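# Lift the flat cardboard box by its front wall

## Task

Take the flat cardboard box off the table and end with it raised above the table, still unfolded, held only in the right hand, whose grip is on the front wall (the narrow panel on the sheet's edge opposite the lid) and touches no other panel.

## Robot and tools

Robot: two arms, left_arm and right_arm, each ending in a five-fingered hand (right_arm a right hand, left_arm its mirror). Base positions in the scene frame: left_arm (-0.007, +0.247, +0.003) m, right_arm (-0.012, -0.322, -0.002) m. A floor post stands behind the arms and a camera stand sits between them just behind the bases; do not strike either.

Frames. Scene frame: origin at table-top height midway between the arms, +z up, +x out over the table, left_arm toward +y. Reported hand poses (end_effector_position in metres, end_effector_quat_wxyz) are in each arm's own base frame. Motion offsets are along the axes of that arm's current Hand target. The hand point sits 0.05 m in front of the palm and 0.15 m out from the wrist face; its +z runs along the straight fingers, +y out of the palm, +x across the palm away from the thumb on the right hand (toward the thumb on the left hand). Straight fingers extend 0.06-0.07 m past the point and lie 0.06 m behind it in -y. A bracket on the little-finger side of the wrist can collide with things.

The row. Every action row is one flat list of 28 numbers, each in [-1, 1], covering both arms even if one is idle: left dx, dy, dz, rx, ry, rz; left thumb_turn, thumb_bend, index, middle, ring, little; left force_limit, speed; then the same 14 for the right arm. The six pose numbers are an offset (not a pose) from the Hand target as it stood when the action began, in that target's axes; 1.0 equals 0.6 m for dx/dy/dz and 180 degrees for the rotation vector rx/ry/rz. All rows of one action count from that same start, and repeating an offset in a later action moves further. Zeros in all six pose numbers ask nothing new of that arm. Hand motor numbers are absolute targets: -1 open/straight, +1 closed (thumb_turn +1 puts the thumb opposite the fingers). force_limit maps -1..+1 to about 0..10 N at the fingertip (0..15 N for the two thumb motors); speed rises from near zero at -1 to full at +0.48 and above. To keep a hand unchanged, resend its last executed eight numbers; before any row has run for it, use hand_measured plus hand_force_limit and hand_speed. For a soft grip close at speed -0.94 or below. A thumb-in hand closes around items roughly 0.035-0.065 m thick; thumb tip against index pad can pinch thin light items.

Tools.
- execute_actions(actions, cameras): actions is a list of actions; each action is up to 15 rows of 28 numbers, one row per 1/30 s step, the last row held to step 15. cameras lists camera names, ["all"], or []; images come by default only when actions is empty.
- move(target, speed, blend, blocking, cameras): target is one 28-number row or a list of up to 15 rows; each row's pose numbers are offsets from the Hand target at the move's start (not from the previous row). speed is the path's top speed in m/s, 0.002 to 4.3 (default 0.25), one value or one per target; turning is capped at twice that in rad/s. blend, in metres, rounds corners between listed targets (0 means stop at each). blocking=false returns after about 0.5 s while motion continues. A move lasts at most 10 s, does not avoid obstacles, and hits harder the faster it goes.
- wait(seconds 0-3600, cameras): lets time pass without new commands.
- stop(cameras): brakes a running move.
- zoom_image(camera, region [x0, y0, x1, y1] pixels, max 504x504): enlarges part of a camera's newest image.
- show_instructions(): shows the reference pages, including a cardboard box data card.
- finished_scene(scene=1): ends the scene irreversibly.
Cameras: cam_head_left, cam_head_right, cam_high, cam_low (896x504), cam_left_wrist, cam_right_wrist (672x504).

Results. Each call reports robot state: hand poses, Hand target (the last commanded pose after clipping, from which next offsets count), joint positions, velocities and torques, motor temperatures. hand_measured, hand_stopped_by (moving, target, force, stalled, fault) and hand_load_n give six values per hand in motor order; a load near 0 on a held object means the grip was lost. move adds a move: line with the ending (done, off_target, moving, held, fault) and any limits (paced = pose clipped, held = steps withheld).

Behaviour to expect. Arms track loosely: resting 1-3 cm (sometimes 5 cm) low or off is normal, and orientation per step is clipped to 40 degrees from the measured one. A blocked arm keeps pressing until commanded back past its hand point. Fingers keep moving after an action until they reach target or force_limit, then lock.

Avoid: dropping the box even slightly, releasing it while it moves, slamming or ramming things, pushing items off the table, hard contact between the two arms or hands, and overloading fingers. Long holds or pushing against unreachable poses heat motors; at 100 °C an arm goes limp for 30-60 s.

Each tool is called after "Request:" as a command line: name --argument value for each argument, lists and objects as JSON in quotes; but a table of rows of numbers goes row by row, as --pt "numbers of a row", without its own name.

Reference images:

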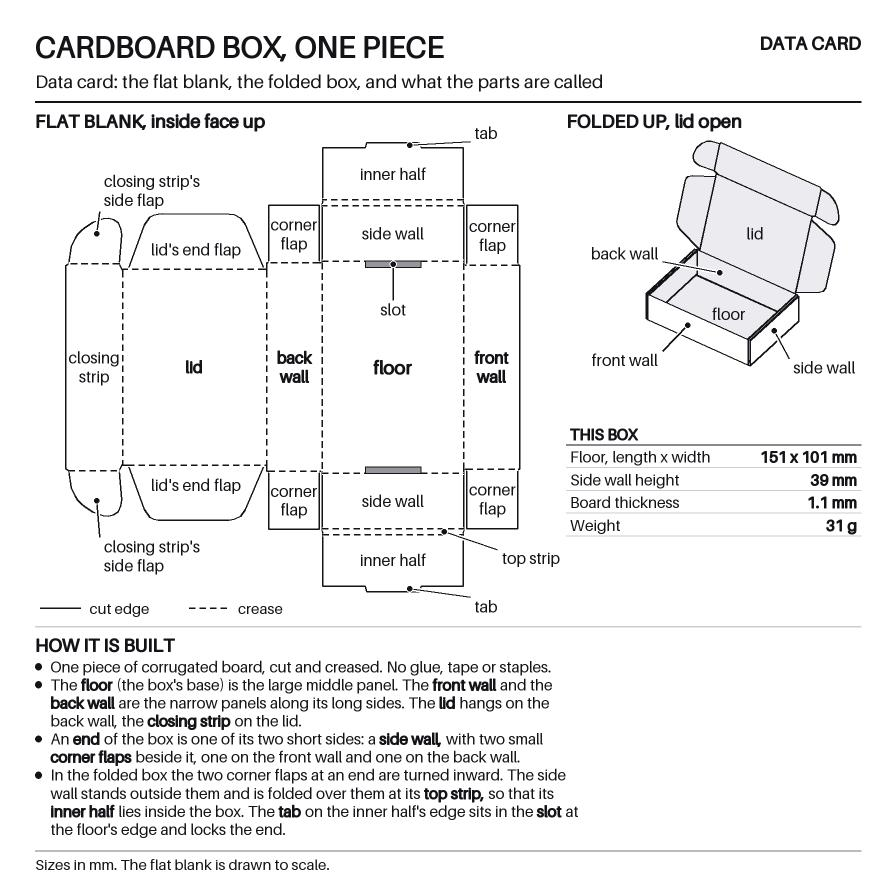

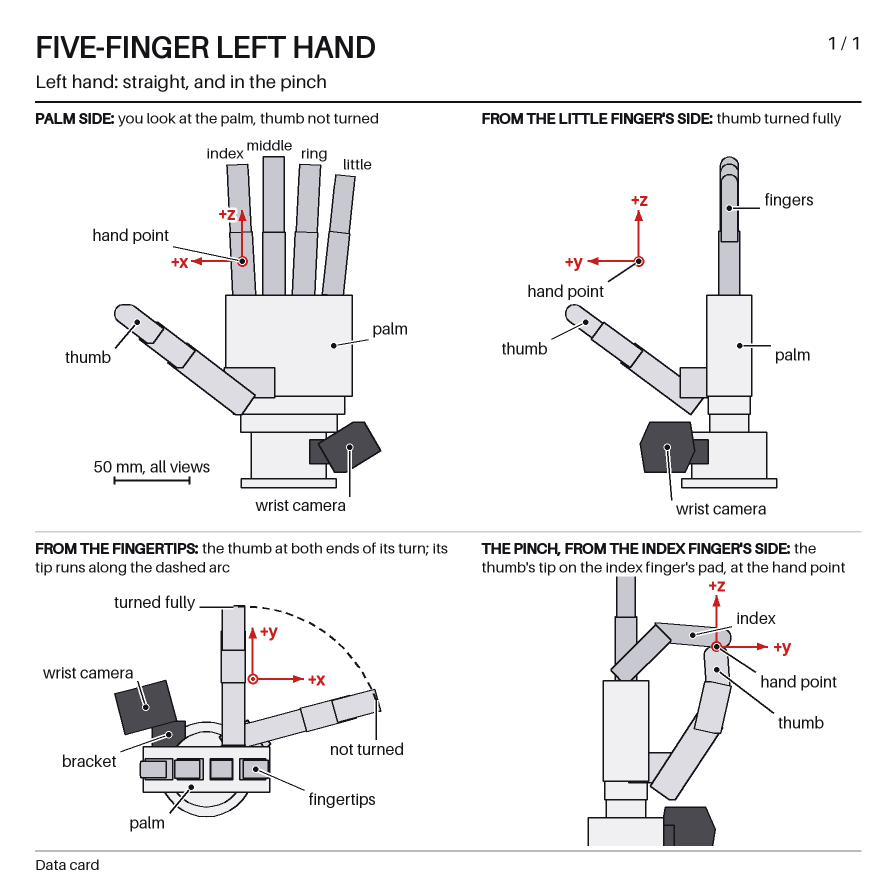

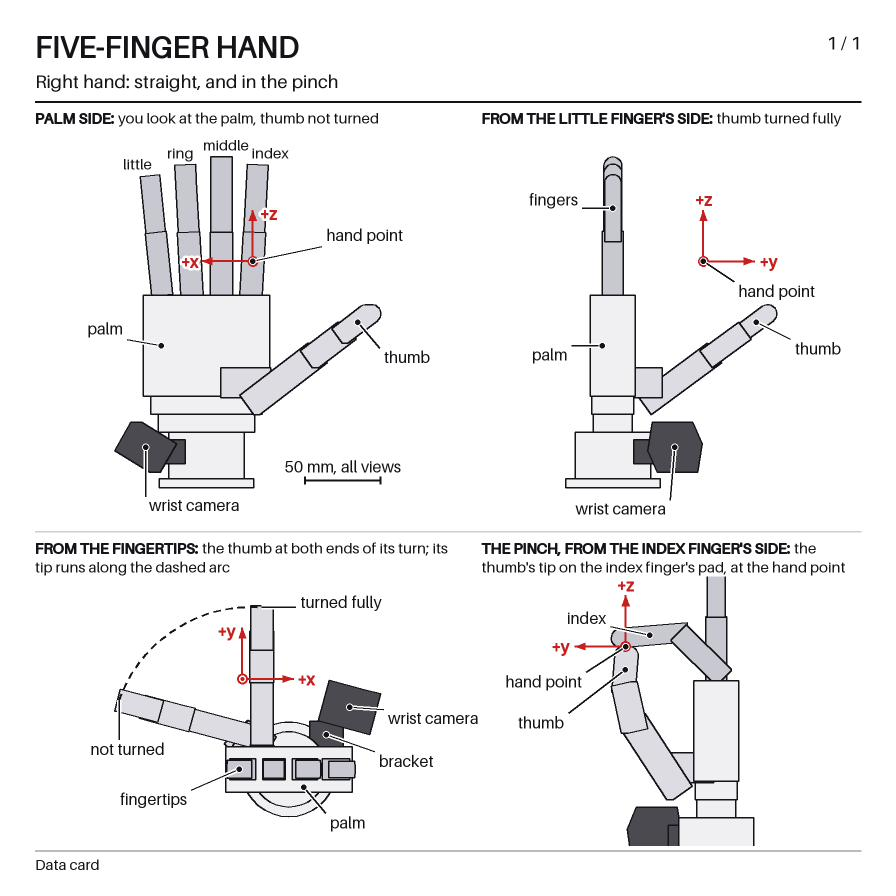

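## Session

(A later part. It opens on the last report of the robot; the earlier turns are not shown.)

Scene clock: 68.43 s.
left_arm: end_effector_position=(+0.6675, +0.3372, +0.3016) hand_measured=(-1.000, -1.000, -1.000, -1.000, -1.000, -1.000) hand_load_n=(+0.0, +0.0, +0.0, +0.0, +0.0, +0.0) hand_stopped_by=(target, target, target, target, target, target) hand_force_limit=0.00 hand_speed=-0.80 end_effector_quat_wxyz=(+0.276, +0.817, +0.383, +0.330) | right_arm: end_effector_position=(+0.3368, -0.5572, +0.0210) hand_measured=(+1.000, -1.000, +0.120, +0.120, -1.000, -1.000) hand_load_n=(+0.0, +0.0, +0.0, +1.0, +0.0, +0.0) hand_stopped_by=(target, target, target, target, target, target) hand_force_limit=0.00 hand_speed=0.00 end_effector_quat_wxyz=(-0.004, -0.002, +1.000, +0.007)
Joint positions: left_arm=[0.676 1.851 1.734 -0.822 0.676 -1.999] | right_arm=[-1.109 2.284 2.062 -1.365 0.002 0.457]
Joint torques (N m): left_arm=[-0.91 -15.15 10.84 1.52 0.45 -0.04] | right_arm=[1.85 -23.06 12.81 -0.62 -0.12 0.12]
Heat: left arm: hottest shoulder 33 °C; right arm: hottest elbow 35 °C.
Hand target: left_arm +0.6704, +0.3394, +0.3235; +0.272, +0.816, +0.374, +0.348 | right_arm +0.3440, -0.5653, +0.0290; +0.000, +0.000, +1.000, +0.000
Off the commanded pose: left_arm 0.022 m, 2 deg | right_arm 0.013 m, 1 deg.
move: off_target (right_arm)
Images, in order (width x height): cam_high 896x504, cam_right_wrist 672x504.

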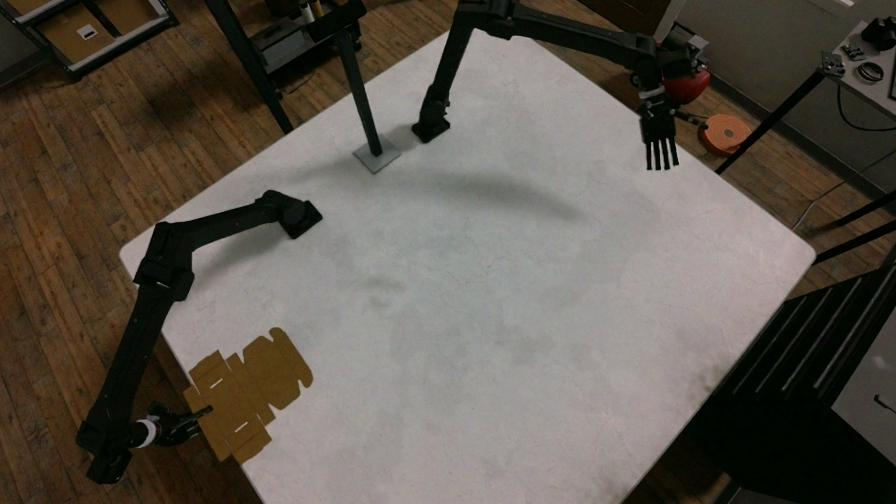

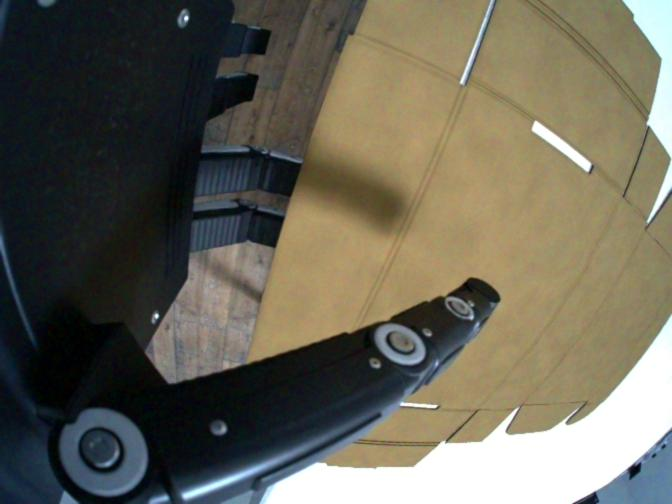

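Request:
move --target '[0,0,0,0,0,0,-1,-1,-1,-1,-1,-1,0,-0.8,0,0,0,0,0,0,1,-0.15,0.12,0.12,-1,-1,-0.6,-0.5]' --speed 0.05 --cameras '["cam_right_wrist","cam_high"]'

Request:
zoom_image --camera "cam_high" --region '[150, 370, 270, 480]'

Request:
zoom_image --camera "cam_right_wrist" --region '[180, 60, 520, 360]'

Scene clock: 70.20 s.
left_arm: end_effector_position=(+0.6675, +0.3372, +0.3016) hand_measured=(-1.000, -1.000, -1.000, -1.000, -1.000, -1.000) hand_load_n=(+0.0, +0.0, +0.0, +0.0, +0.0, +0.0) hand_stopped_by=(target, target, target, target, target, target) hand_force_limit=0.00 hand_speed=-0.80 end_effector_quat_wxyz=(+0.276, +0.817, +0.383, +0.330) | right_arm: end_effector_position=(+0.3367, -0.5571, +0.0211) hand_measured=(+1.000, -0.150, +0.120, +0.120, -1.000, -1.000) hand_load_n=(+0.5, +0.5, +0.0, +1.5, +0.0, -0.5) hand_stopped_by=(target, target, target, target, target, target) hand_force_limit=-0.60 hand_speed=-0.50 end_effector_quat_wxyz=(-0.004, -0.002, +1.000, +0.007)
Joint positions: left_arm=[0.676 1.851 1.734 -0.822 0.676 -1.999] | right_arm=[-1.109 2.284 2.062 -1.365 0.002 0.457]
Joint torques (N m): left_arm=[-0.79 -15.09 10.85 1.55 0.45 -0.05] | right_arm=[1.96 -23.3 12.85 -0.57 -0.11 0.13]
Heat: left arm: hottest shoulder 33 °C; right arm: hottest elbow 35 °C.
Hand target: left_arm +0.6704, +0.3394, +0.3235; +0.272, +0.816, +0.374, +0.348 | right_arm +0.3440, -0.5653, +0.0289; +0.000, +0.000, +1.000, +0.000
Off the commanded pose: left_arm 0.022 m, 2 deg | right_arm 0.014 m, 1 deg.
move: done
Images, in order (width x height): cam_high 896x504, cam_right_wrist 672x504.

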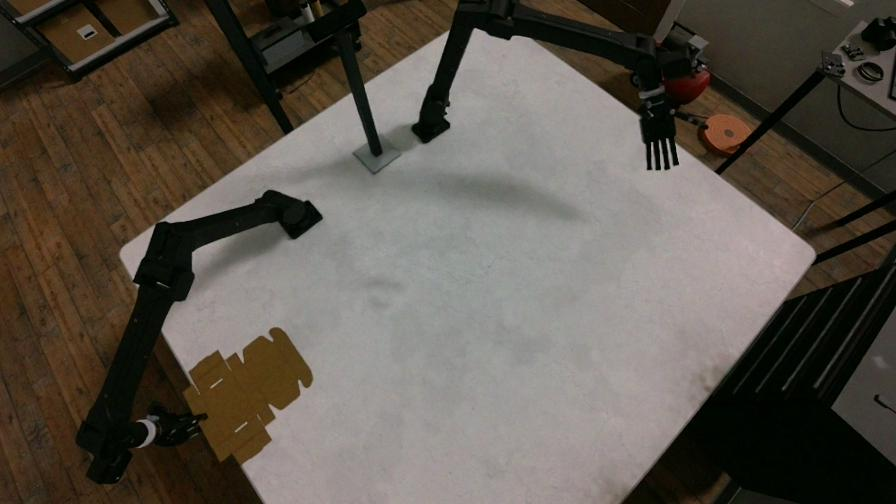

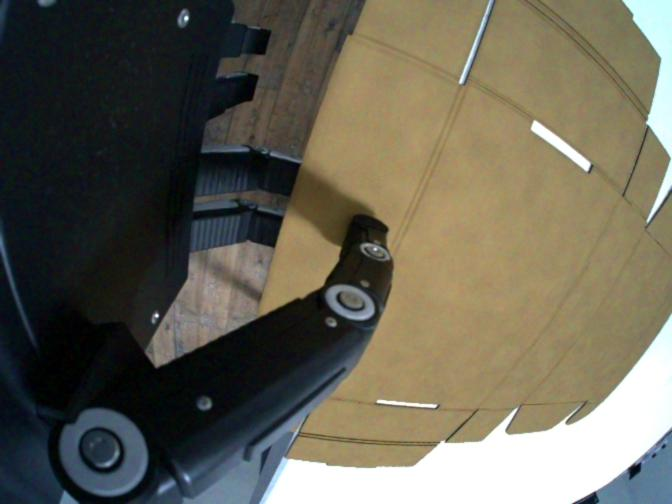

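Scaled by 4.200.

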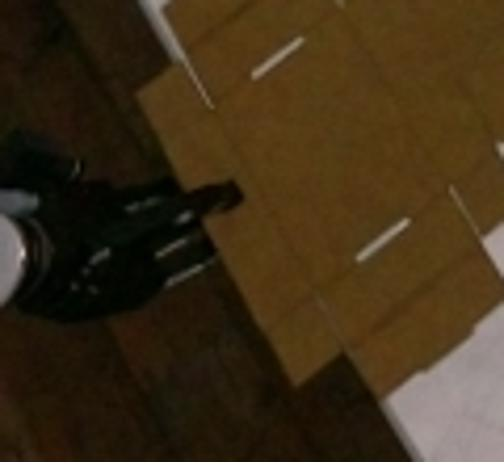

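Scaled by 1.482 from the camera's image (finer frame: 960x720).

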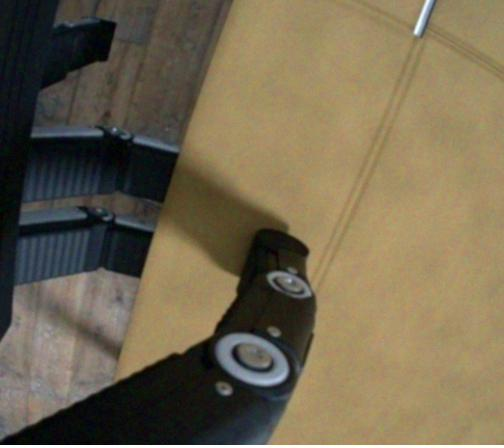

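Request:
move --target '[0,0,0,0,0,0,-1,-1,-1,-1,-1,-1,0,-0.8,0,-0.013,0,0,0,0,1,-0.15,0.12,0.12,-1,-1,-0.6,-0.5]' --speed 0.05 --cameras '["cam_right_wrist","cam_high"]'

Request:
zoom_image --camera "cam_high" --region '[150, 370, 270, 480]'

Request:
zoom_image --camera "cam_right_wrist" --region '[180, 60, 520, 360]'

Scene clock: 71.50 s.
left_arm: end_effector_position=(+0.6675, +0.3372, +0.3016) hand_measured=(-1.000, -1.000, -1.000, -1.000, -1.000, -1.000) hand_load_n=(+0.0, +0.0, +0.0, +0.0, +0.0, +0.5) hand_stopped_by=(target, target, target, target, target, target) hand_force_limit=0.00 hand_speed=-0.80 end_effector_quat_wxyz=(+0.276, +0.817, +0.383, +0.330) | right_arm: end_effector_position=(+0.3389, -0.5616, +0.0264) hand_measured=(+1.000, -0.150, +0.120, +0.120, -1.000, -1.000) hand_load_n=(+0.0, +0.0, +0.0, +0.0, +0.0, +0.0) hand_stopped_by=(target, target, target, target, target, target) hand_force_limit=-0.60 hand_speed=-0.50 end_effector_quat_wxyz=(-0.005, -0.002, +1.000, +0.008)
Joint positions: left_arm=[0.676 1.851 1.734 -0.822 0.676 -1.999] | right_arm=[-1.109 2.298 2.102 -1.392 0.002 0.457]
Joint torques (N m): left_arm=[-0.79 -15.09 10.82 1.54 0.45 -0.06] | right_arm=[1.44 -22.24 13.14 -0.28 -0.11 0.07]
Motor temperatures (°C): left_arm=[29 33 33 22 26 24] | right_arm=[28 29 36 22 27 25]
Heat: left arm: hottest shoulder 33 °C; right arm: hottest elbow 36 °C.
Hand target: left_arm +0.6704, +0.3394, +0.3235; +0.272, +0.816, +0.374, +0.348 | right_arm +0.3440, -0.5730, +0.0290; +0.000, +0.000, +1.000, +0.000
Off the commanded pose: left_arm 0.022 m, 2 deg | right_arm 0.013 m, 1 deg.
move: off_target (right_arm)
Images, in order (width x height): cam_high 896x504, cam_right_wrist 672x504.

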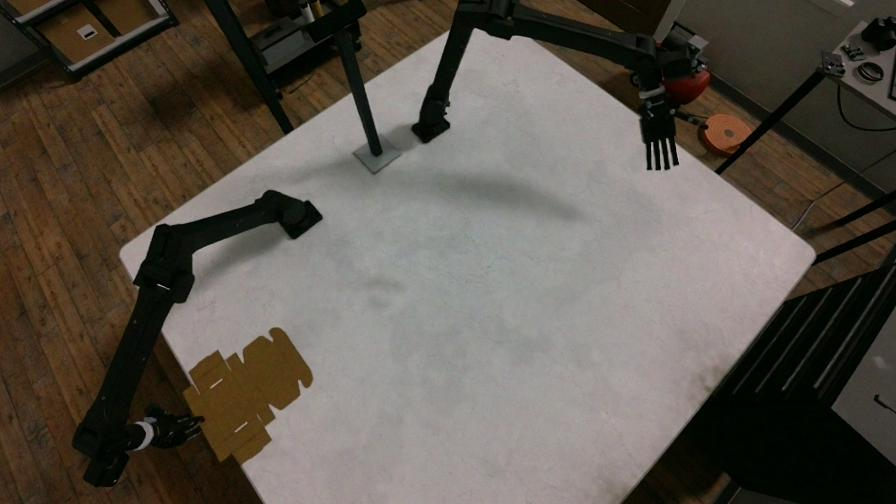

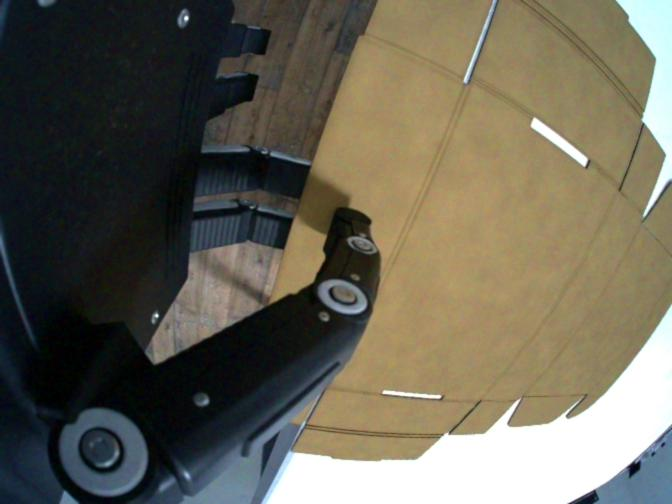

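Scaled by 4.200.

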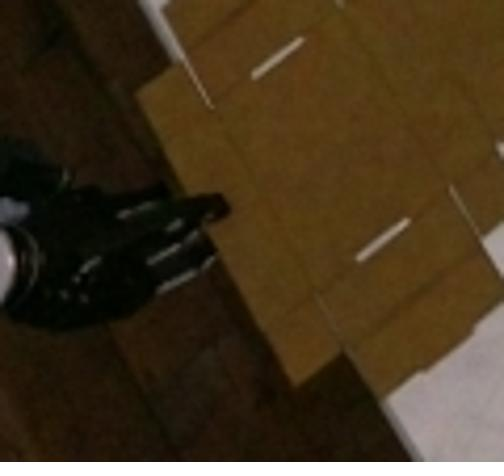

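Scaled by 1.482 from the camera's image (finer frame: 960x720).

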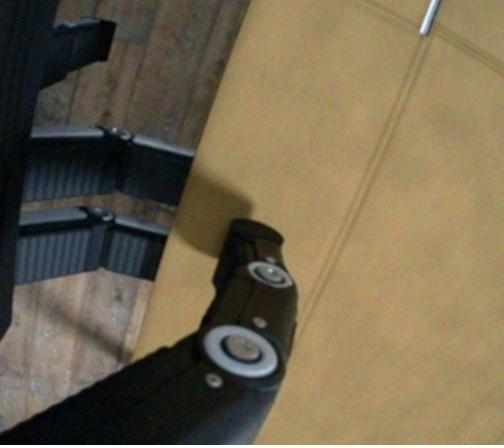

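Request:
move --target '[0,0,0,0,0,0,-1,-1,-1,-1,-1,-1,0,-0.8,0,0,0,0,0,0,1,0.2,0.12,0.12,-1,-1,-0.6,-0.6]' --speed 0.05 --cameras '["cam_right_wrist","cam_high"]'

Request:
zoom_image --camera "cam_high" --region '[150, 370, 270, 480]'

Request:
zoom_image --camera "cam_right_wrist" --region '[180, 60, 520, 360]'

Scene clock: 72.57 s.
left_arm: end_effector_position=(+0.6675, +0.3372, +0.3016) hand_measured=(-1.000, -1.000, -1.000, -1.000, -1.000, -1.000) hand_load_n=(+0.0, +0.0, +0.0, +0.0, +0.0, +0.0) hand_stopped_by=(target, target, target, target, target, target) hand_force_limit=0.00 hand_speed=-0.80 end_effector_quat_wxyz=(+0.276, +0.817, +0.383, +0.330) | right_arm: end_effector_position=(+0.3389, -0.5616, +0.0264) hand_measured=(+1.000, +0.200, +0.120, +0.120, -1.000, -1.000) hand_load_n=(+0.0, +0.0, +0.0, +0.0, +0.0, +0.0) hand_stopped_by=(target, target, target, target, target, target) hand_force_limit=-0.60 hand_speed=-0.60 end_effector_quat_wxyz=(-0.005, -0.002, +1.000, +0.008)
Joint positions: left_arm=[0.676 1.851 1.734 -0.822 0.676 -1.999] | right_arm=[-1.109 2.298 2.102 -1.392 0.002 0.457]
Joint torques (N m): left_arm=[-0.85 -15.09 10.81 1.52 0.46 -0.04] | right_arm=[1.32 -22.24 13.18 -0.24 -0.13 0.07]
Heat: left arm: hottest shoulder 34 °C; right arm: hottest elbow 36 °C.
Hand target: left_arm +0.6704, +0.3394, +0.3235; +0.272, +0.816, +0.374, +0.348 | right_arm +0.3440, -0.5731, +0.0289; +0.000, +0.000, +1.000, +0.000
Off the commanded pose: left_arm 0.022 m, 2 deg | right_arm 0.013 m, 1 deg.
move: done
Images, in order (width x height): cam_high 896x504, cam_right_wrist 672x504.

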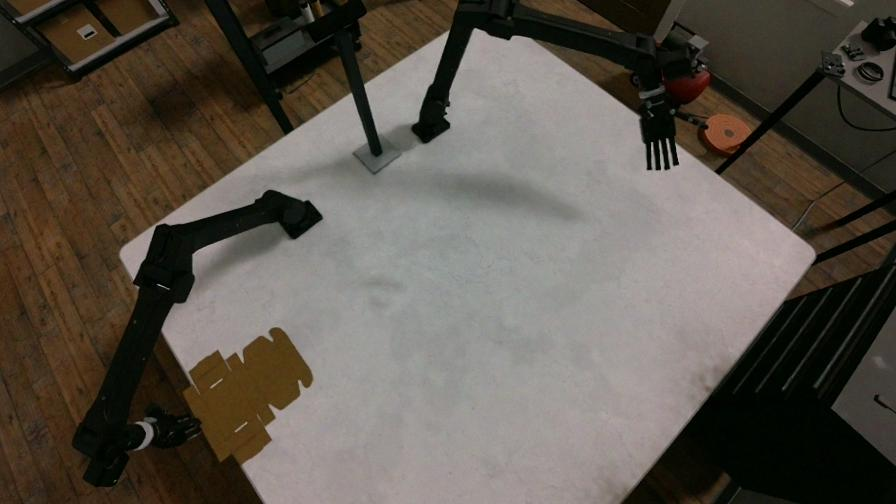

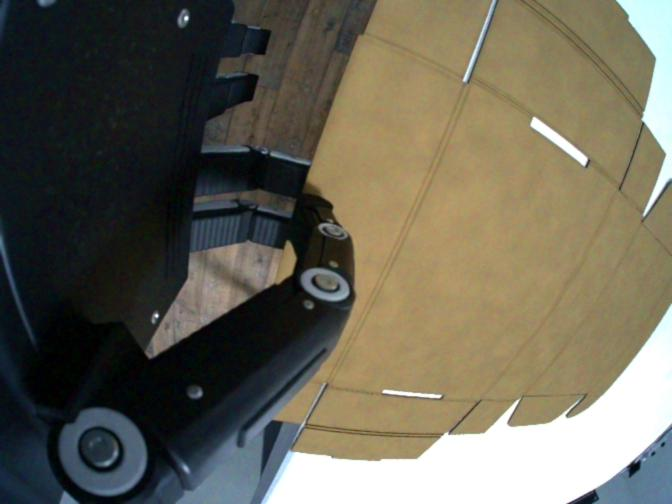

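Scaled by 4.200.

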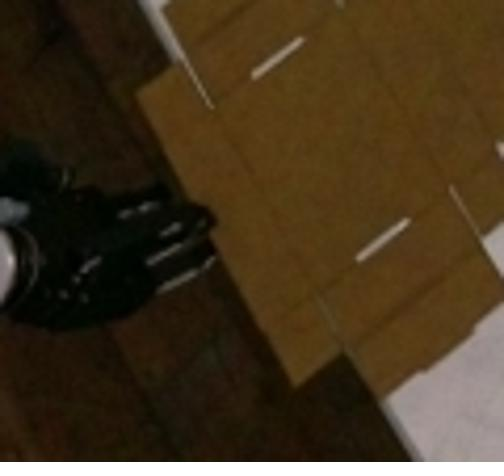

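Scaled by 1.482 from the camera's image (finer frame: 960x720).

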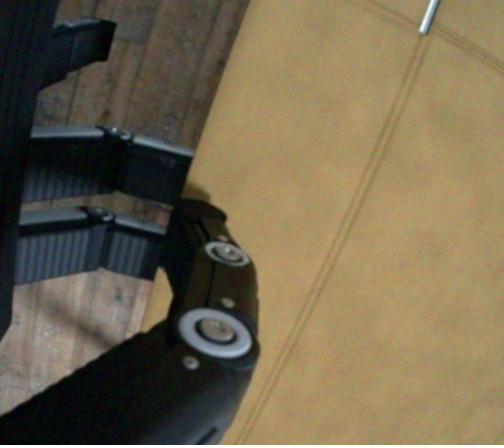

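Request:
move --pt "0 0 0 0 0 0 -1 -1 -1 -1 -1 -1 0 -0.8 0 0 0 0 0 0 1 -0.3 0.12 0.12 -1 -1 -0.6 -0.3" --pt "0 0 0 0 0 0 -1 -1 -1 -1 -1 -1 0 -0.8 0 0 0.018 0 0 0 1 -0.3 0.2 0.2 -1 -1 -0.6 -0.3" --speed 0.05 --cameras '["cam_right_wrist","cam_high"]'

Request:
zoom_image --camera "cam_high" --region '[150, 370, 270, 480]'

Request:
zoom_image --camera "cam_right_wrist" --region '[180, 60, 520, 360]'

Scene clock: 76.53 s.
left_arm: end_effector_position=(+0.6675, +0.3372, +0.3016) hand_measured=(-1.000, -1.000, -1.000, -1.000, -1.000, -1.000) hand_load_n=(+0.0, +0.0, +0.0, +0.0, +0.0, +0.0) hand_stopped_by=(target, target, target, target, target, target) hand_force_limit=0.00 hand_speed=-0.80 end_effector_quat_wxyz=(+0.276, +0.817, +0.383, +0.330) | right_arm: end_effector_position=(+0.3390, -0.5616, +0.0212) hand_measured=(+1.000, -0.300, +0.200, +0.200, -1.000, -1.000) hand_load_n=(+0.0, +0.0, +0.0, +0.0, +0.0, +0.0) hand_stopped_by=(target, target, target, target, target, target) hand_force_limit=-0.60 hand_speed=-0.30 end_effector_quat_wxyz=(-0.006, -0.002, +1.000, +0.010)
Joint positions: left_arm=[0.676 1.851 1.734 -0.822 0.676 -1.999] | right_arm=[-1.109 2.306 2.102 -1.389 0.002 0.457]
Joint torques (N m): left_arm=[-0.91 -15.15 10.85 1.52 0.45 -0.05] | right_arm=[1.44 -22.65 11.89 0.43 -0.12 0.06]
Heat: left arm: hottest shoulder 34 °C; right arm: hottest elbow 37 °C.
Hand target: left_arm +0.6704, +0.3394, +0.3235; +0.272, +0.816, +0.374, +0.348 | right_arm +0.3440, -0.5730, +0.0180; +0.000, +0.000, +1.000, +0.001
Off the commanded pose: left_arm 0.022 m, 2 deg | right_arm 0.013 m, 1 deg.
move: off_target (right_arm); target 2's new numbers were sent with right_arm's hand 0.013 m and 1 deg from that target
Images, in order (width x height): cam_high 896x504, cam_right_wrist 672x504.

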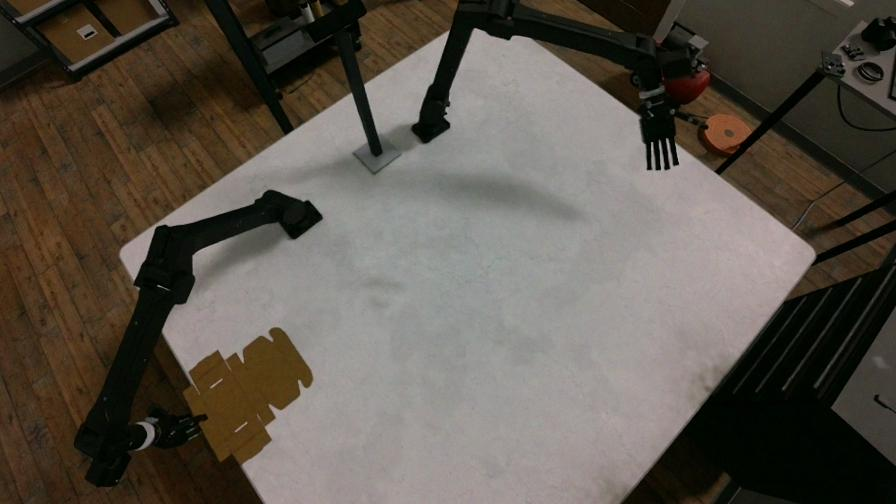

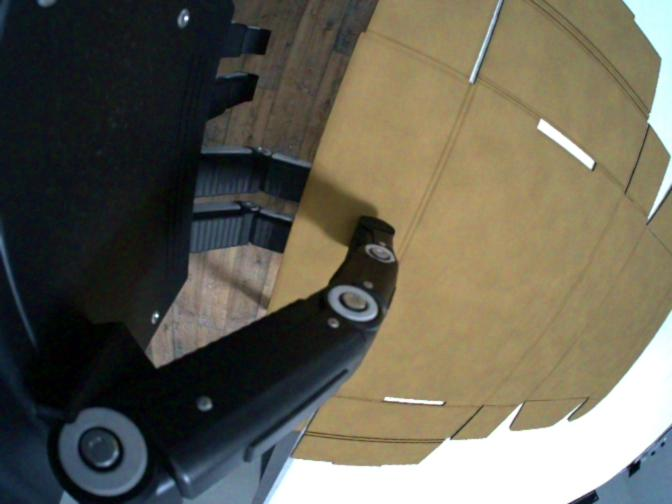

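Scaled by 4.200.

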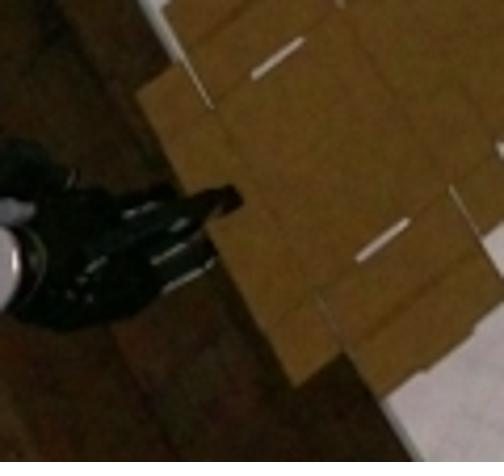

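Scaled by 1.482 from the camera's image (finer frame: 960x720).

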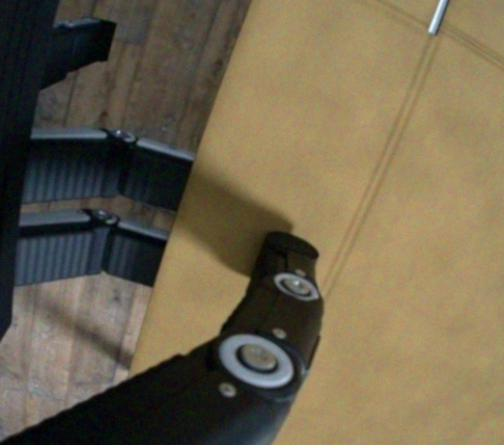

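Request:
move --target '[0,0,0,0,0,0,-1,-1,-1,-1,-1,-1,0,-0.8,0,0,0,0,0,0,1,0.1,0.2,0.2,-1,-1,-0.6,-0.5]' --speed 0.05 --cameras '["cam_right_wrist","cam_high"]'

Request:
zoom_image --camera "cam_high" --region '[150, 370, 270, 480]'

Request:
zoom_image --camera "cam_right_wrist" --region '[180, 60, 520, 360]'

Scene clock: 77.23 s.
left_arm: end_effector_position=(+0.6675, +0.3372, +0.3016) hand_measured=(-1.000, -1.000, -1.000, -1.000, -1.000, -1.000) hand_load_n=(+0.0, +0.0, +0.0, +0.0, +0.0, +0.0) hand_stopped_by=(target, target, target, target, target, target) hand_force_limit=0.00 hand_speed=-0.80 end_effector_quat_wxyz=(+0.276, +0.817, +0.383, +0.330) | right_arm: end_effector_position=(+0.3392, -0.5615, +0.0213) hand_measured=(+1.000, -0.092, +0.200, +0.200, -1.000, -1.000) hand_load_n=(+0.0, +2.5, +0.0, +3.5, +0.0, +0.0) hand_stopped_by=(target, force, target, target, target, target) hand_force_limit=-0.60 hand_speed=-0.50 end_effector_quat_wxyz=(-0.005, -0.002, +1.000, +0.010)
Joint positions: left_arm=[0.676 1.851 1.734 -0.822 0.676 -1.999] | right_arm=[-1.109 2.306 2.102 -1.389 0 0.457]
Joint torques (N m): left_arm=[-0.85 -15.09 10.81 1.55 0.46 -0.05] | right_arm=[1.03 -22.42 12 0.36 -0.08 0.09]
Heat: left arm: hottest shoulder 34 °C; right arm: hottest elbow 37 °C.
Hand target: left_arm +0.6704, +0.3394, +0.3235; +0.272, +0.816, +0.374, +0.348 | right_arm +0.3440, -0.5730, +0.0180; +0.000, +0.000, +1.000, +0.001
Off the commanded pose: left_arm 0.022 m, 2 deg | right_arm 0.013 m, 1 deg.
move: done
Images, in order (width x height): cam_high 896x504, cam_right_wrist 672x504.

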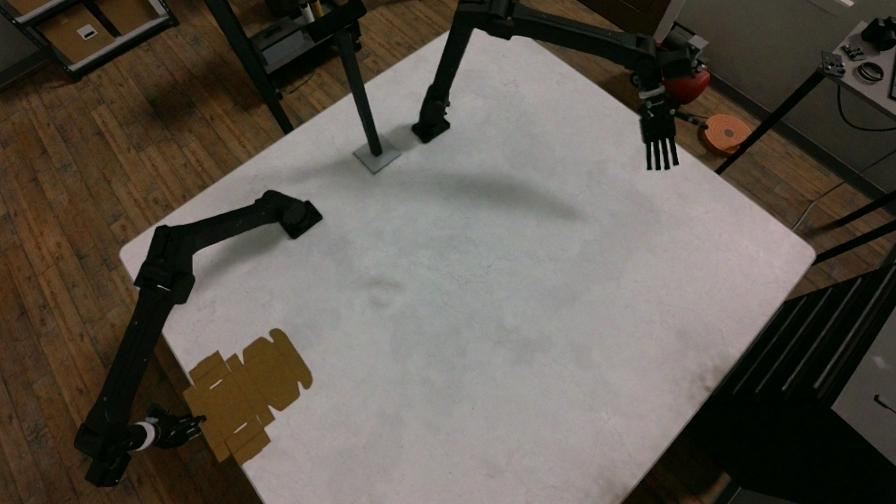

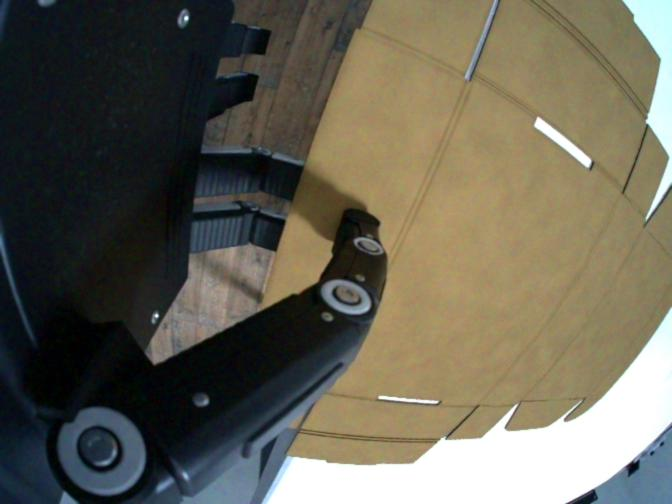

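Scaled by 4.200.

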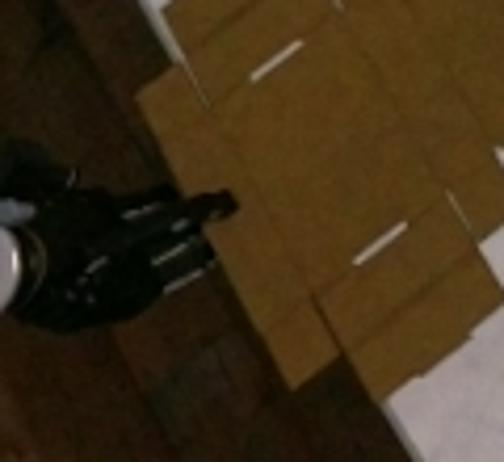

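Scaled by 1.482 from the camera's image (finer frame: 960x720).

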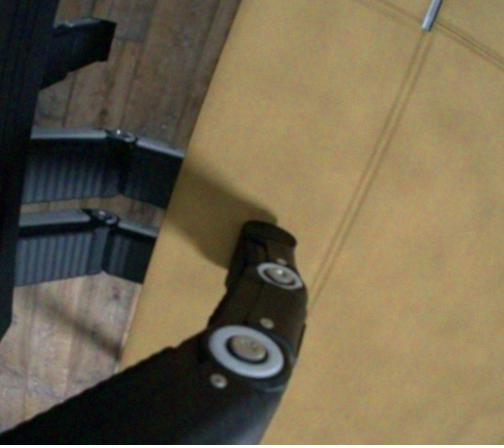

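Request:
move --target '[0,0,0,0,0,0,-1,-1,-1,-1,-1,-1,0,-0.8,0,0,0,0,0,0,1,0.2,0.4,0.2,-1,-1,-0.3,-0.85]' --speed 0.05 --cameras '["cam_right_wrist","cam_high"]'

Request:
zoom_image --camera "cam_high" --region '[150, 370, 270, 480]'

Request:
zoom_image --camera "cam_right_wrist" --region '[180, 60, 520, 360]'

Scene clock: 77.93 s.
left_arm: end_effector_position=(+0.6675, +0.3372, +0.3016) hand_measured=(-1.000, -1.000, -1.000, -1.000, -1.000, -1.000) hand_load_n=(+0.0, +0.0, +0.0, +0.0, +0.0, +0.0) hand_stopped_by=(target, target, target, target, target, target) hand_force_limit=0.00 hand_speed=-0.80 end_effector_quat_wxyz=(+0.276, +0.817, +0.383, +0.330) | right_arm: end_effector_position=(+0.3392, -0.5615, +0.0213) hand_measured=(+1.000, -0.082, +0.226, +0.200, -1.000, -1.000) hand_load_n=(+0.0, +6.5, +6.0, +3.0, +0.0, +0.0) hand_stopped_by=(target, force, force, target, target, target) hand_force_limit=-0.30 hand_speed=-0.85 end_effector_quat_wxyz=(-0.005, -0.002, +1.000, +0.010)
Joint positions: left_arm=[0.676 1.851 1.734 -0.822 0.676 -1.999] | right_arm=[-1.109 2.306 2.102 -1.389 0 0.457]
Joint torques (N m): left_arm=[-0.79 -15.09 10.81 1.57 0.45 -0.05] | right_arm=[1.32 -22.18 11.93 0.44 -0.07 0.07]
Heat: left arm: hottest shoulder 34 °C; right arm: hottest elbow 37 °C.
Hand target: left_arm +0.6704, +0.3394, +0.3235; +0.272, +0.816, +0.374, +0.348 | right_arm +0.3440, -0.5730, +0.0180; +0.000, +0.000, +1.000, +0.001
Off the commanded pose: left_arm 0.022 m, 2 deg | right_arm 0.013 m, 1 deg.
move: done
Images, in order (width x height): cam_high 896x504, cam_right_wrist 672x504.

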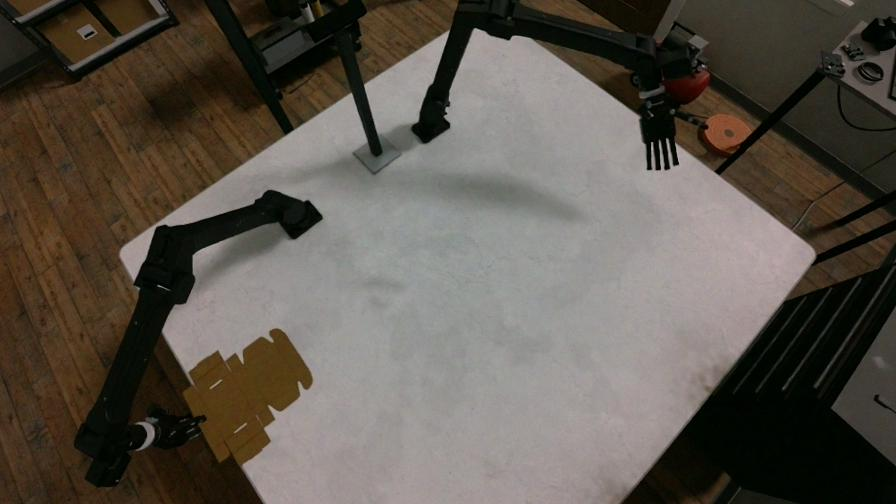

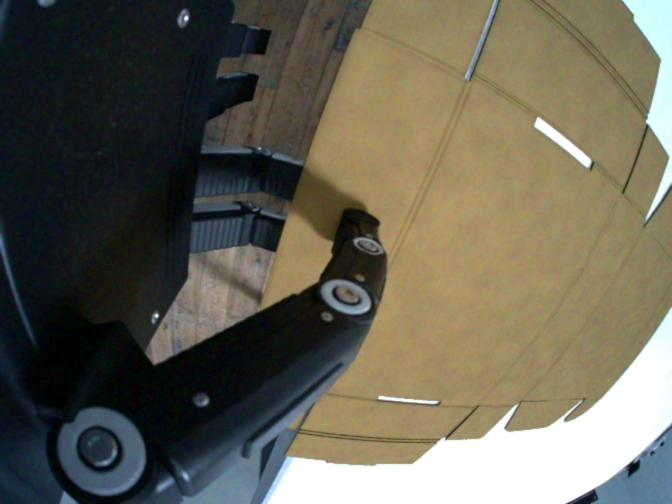

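Scaled by 4.200.

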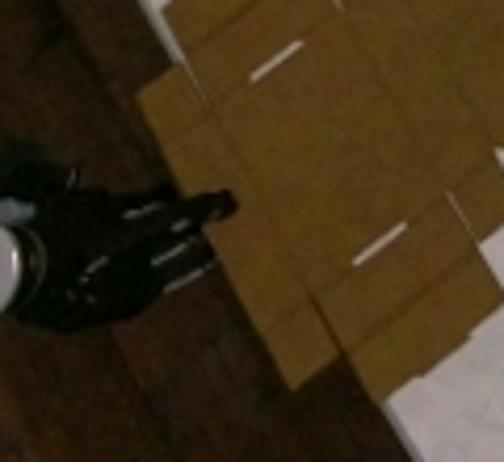

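Scaled by 1.482 from the camera's image (finer frame: 960x720).

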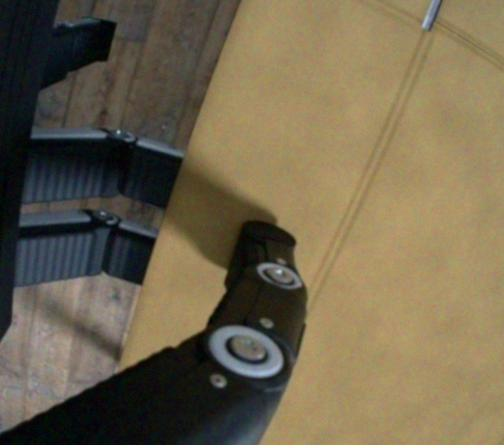

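Request:
move --pt "0 0 0 0 0 0 -1 -1 -1 -1 -1 -1 0 -0.8 0 0.0217 -0.103 0.0556 0 0 1 0.2 0.4 0.2 -1 -1 -0.3 -0.85" --pt "0 0 0 0 0 0 -1 -1 -1 -1 -1 -1 0 -0.8 0 0.0467 -0.198 0.111 0 0 1 0.2 0.4 0.2 -1 -1 -0.3 -0.85" --pt "0 0 0 0 0 0 -1 -1 -1 -1 -1 -1 0 -0.8 0 0.105 -0.327 0.194 0 0 1 0.2 0.4 0.2 -1 -1 -0.3 -0.85" --speed 0.1 --blend 0.01 --cameras '["all"]'

Request:
zoom_image --camera "cam_high" --region '[90, 290, 390, 490]'

Scene clock: 82.87 s.
left_arm: end_effector_position=(+0.6675, +0.3372, +0.3016) hand_measured=(-1.000, -1.000, -1.000, -1.000, -1.000, -1.000) hand_load_n=(+0.0, +0.0, +0.0, +0.0, +0.0, +0.0) hand_stopped_by=(target, target, target, target, target, target) hand_force_limit=0.00 hand_speed=-0.80 end_effector_quat_wxyz=(+0.276, +0.817, +0.383, +0.330) | right_arm: end_effector_position=(+0.3386, -0.5130, +0.2151) hand_measured=(+1.000, -0.082, +0.226, +0.200, -1.000, -1.000) hand_load_n=(+0.0, +7.0, +6.5, +4.0, +0.0, +0.0) hand_stopped_by=(target, force, force, target, target, target) hand_force_limit=-0.30 hand_speed=-0.85 end_effector_quat_wxyz=(-0.005, -0.005, +0.955, -0.296)
Joint positions: left_arm=[0.676 1.851 1.734 -0.822 0.676 -1.999] | right_arm=[-0.97 1.682 1.617 -0.994 0.332 0.504]
Joint torques (N m): left_arm=[-0.91 -15.03 10.85 1.52 0.46 -0.04] | right_arm=[1.96 -17.96 9.26 1.66 0.3 0.21]
Heat: left arm: hottest shoulder 34 °C; right arm: hottest elbow 37 °C.
Hand target: left_arm +0.6704, +0.3394, +0.3235; +0.272, +0.816, +0.374, +0.348 | right_arm +0.3441, -0.5103, +0.2143; +0.000, +0.000, +0.954, -0.300
Off the commanded pose: left_arm 0.022 m, 2 deg | right_arm 0.006 m, 1 deg.
move: done

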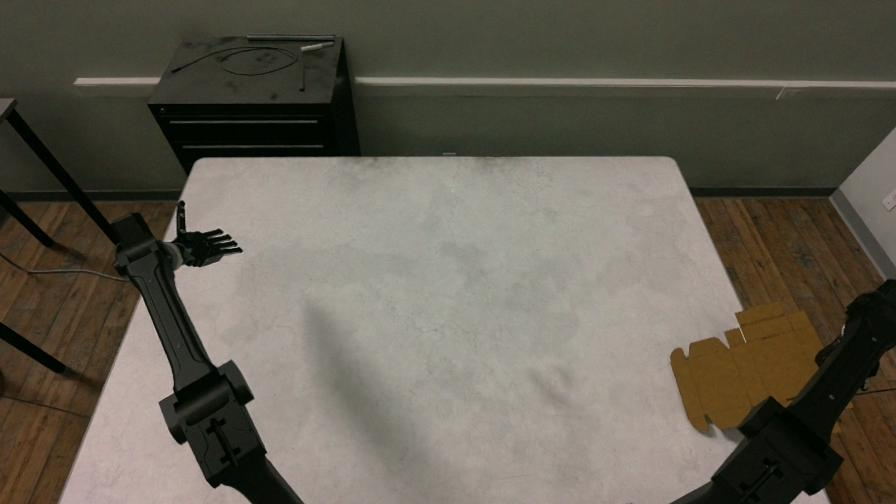

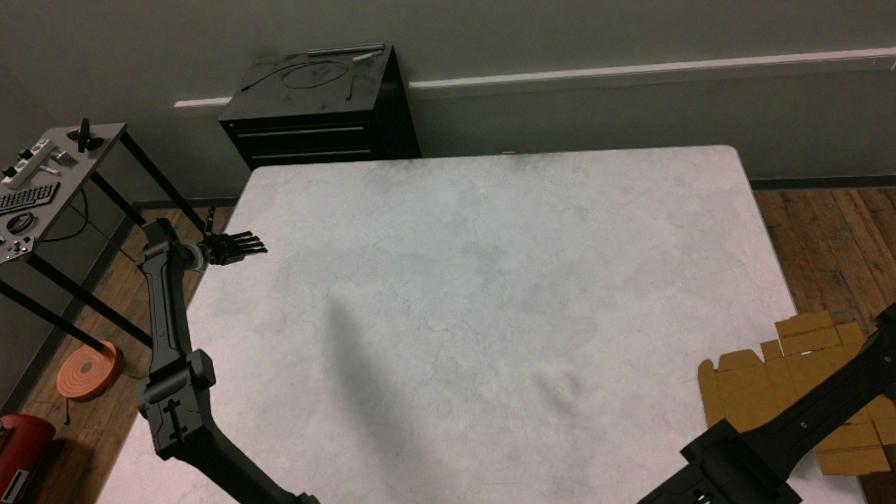

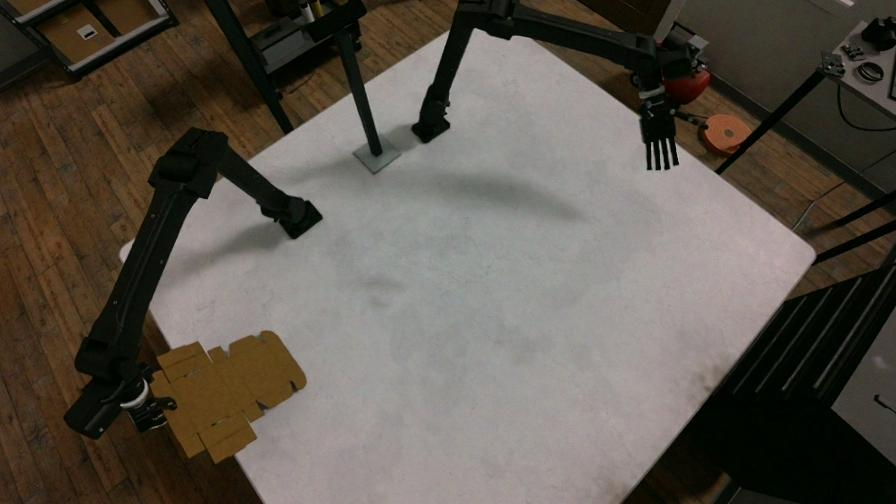

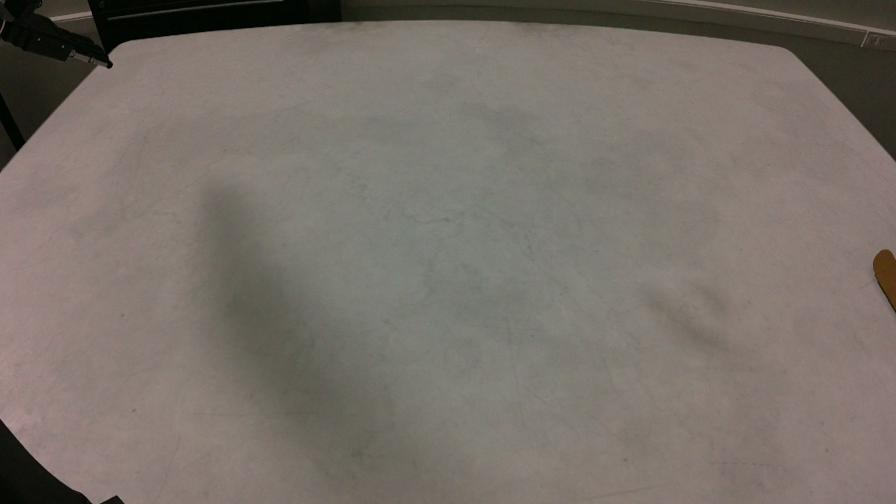

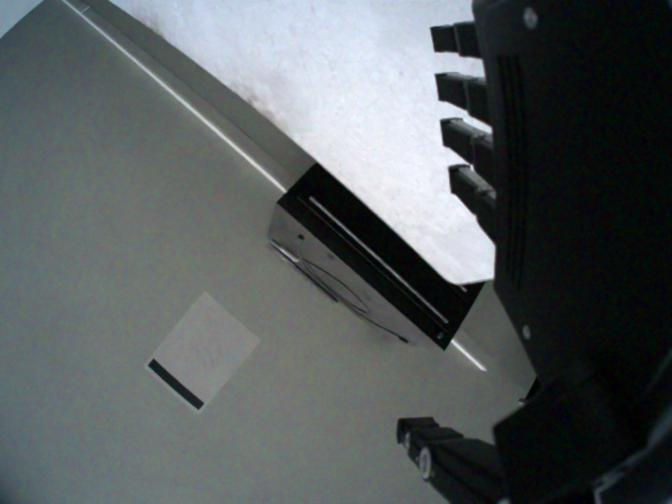

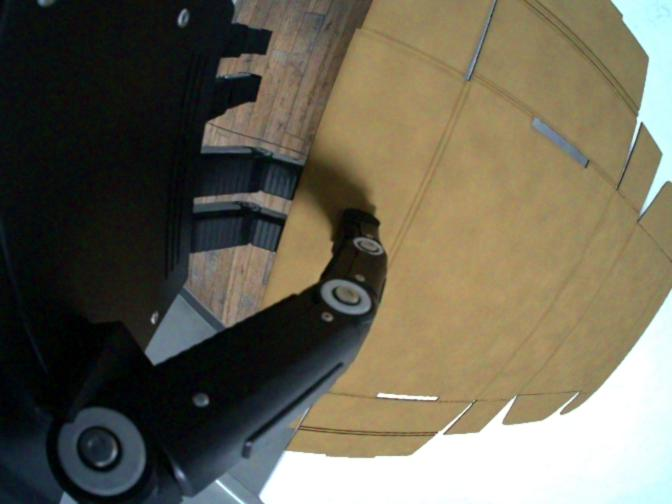

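Scaled by 1.680.

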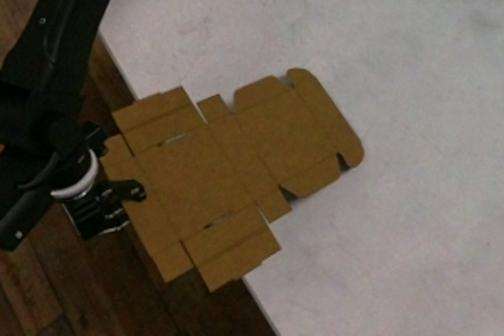

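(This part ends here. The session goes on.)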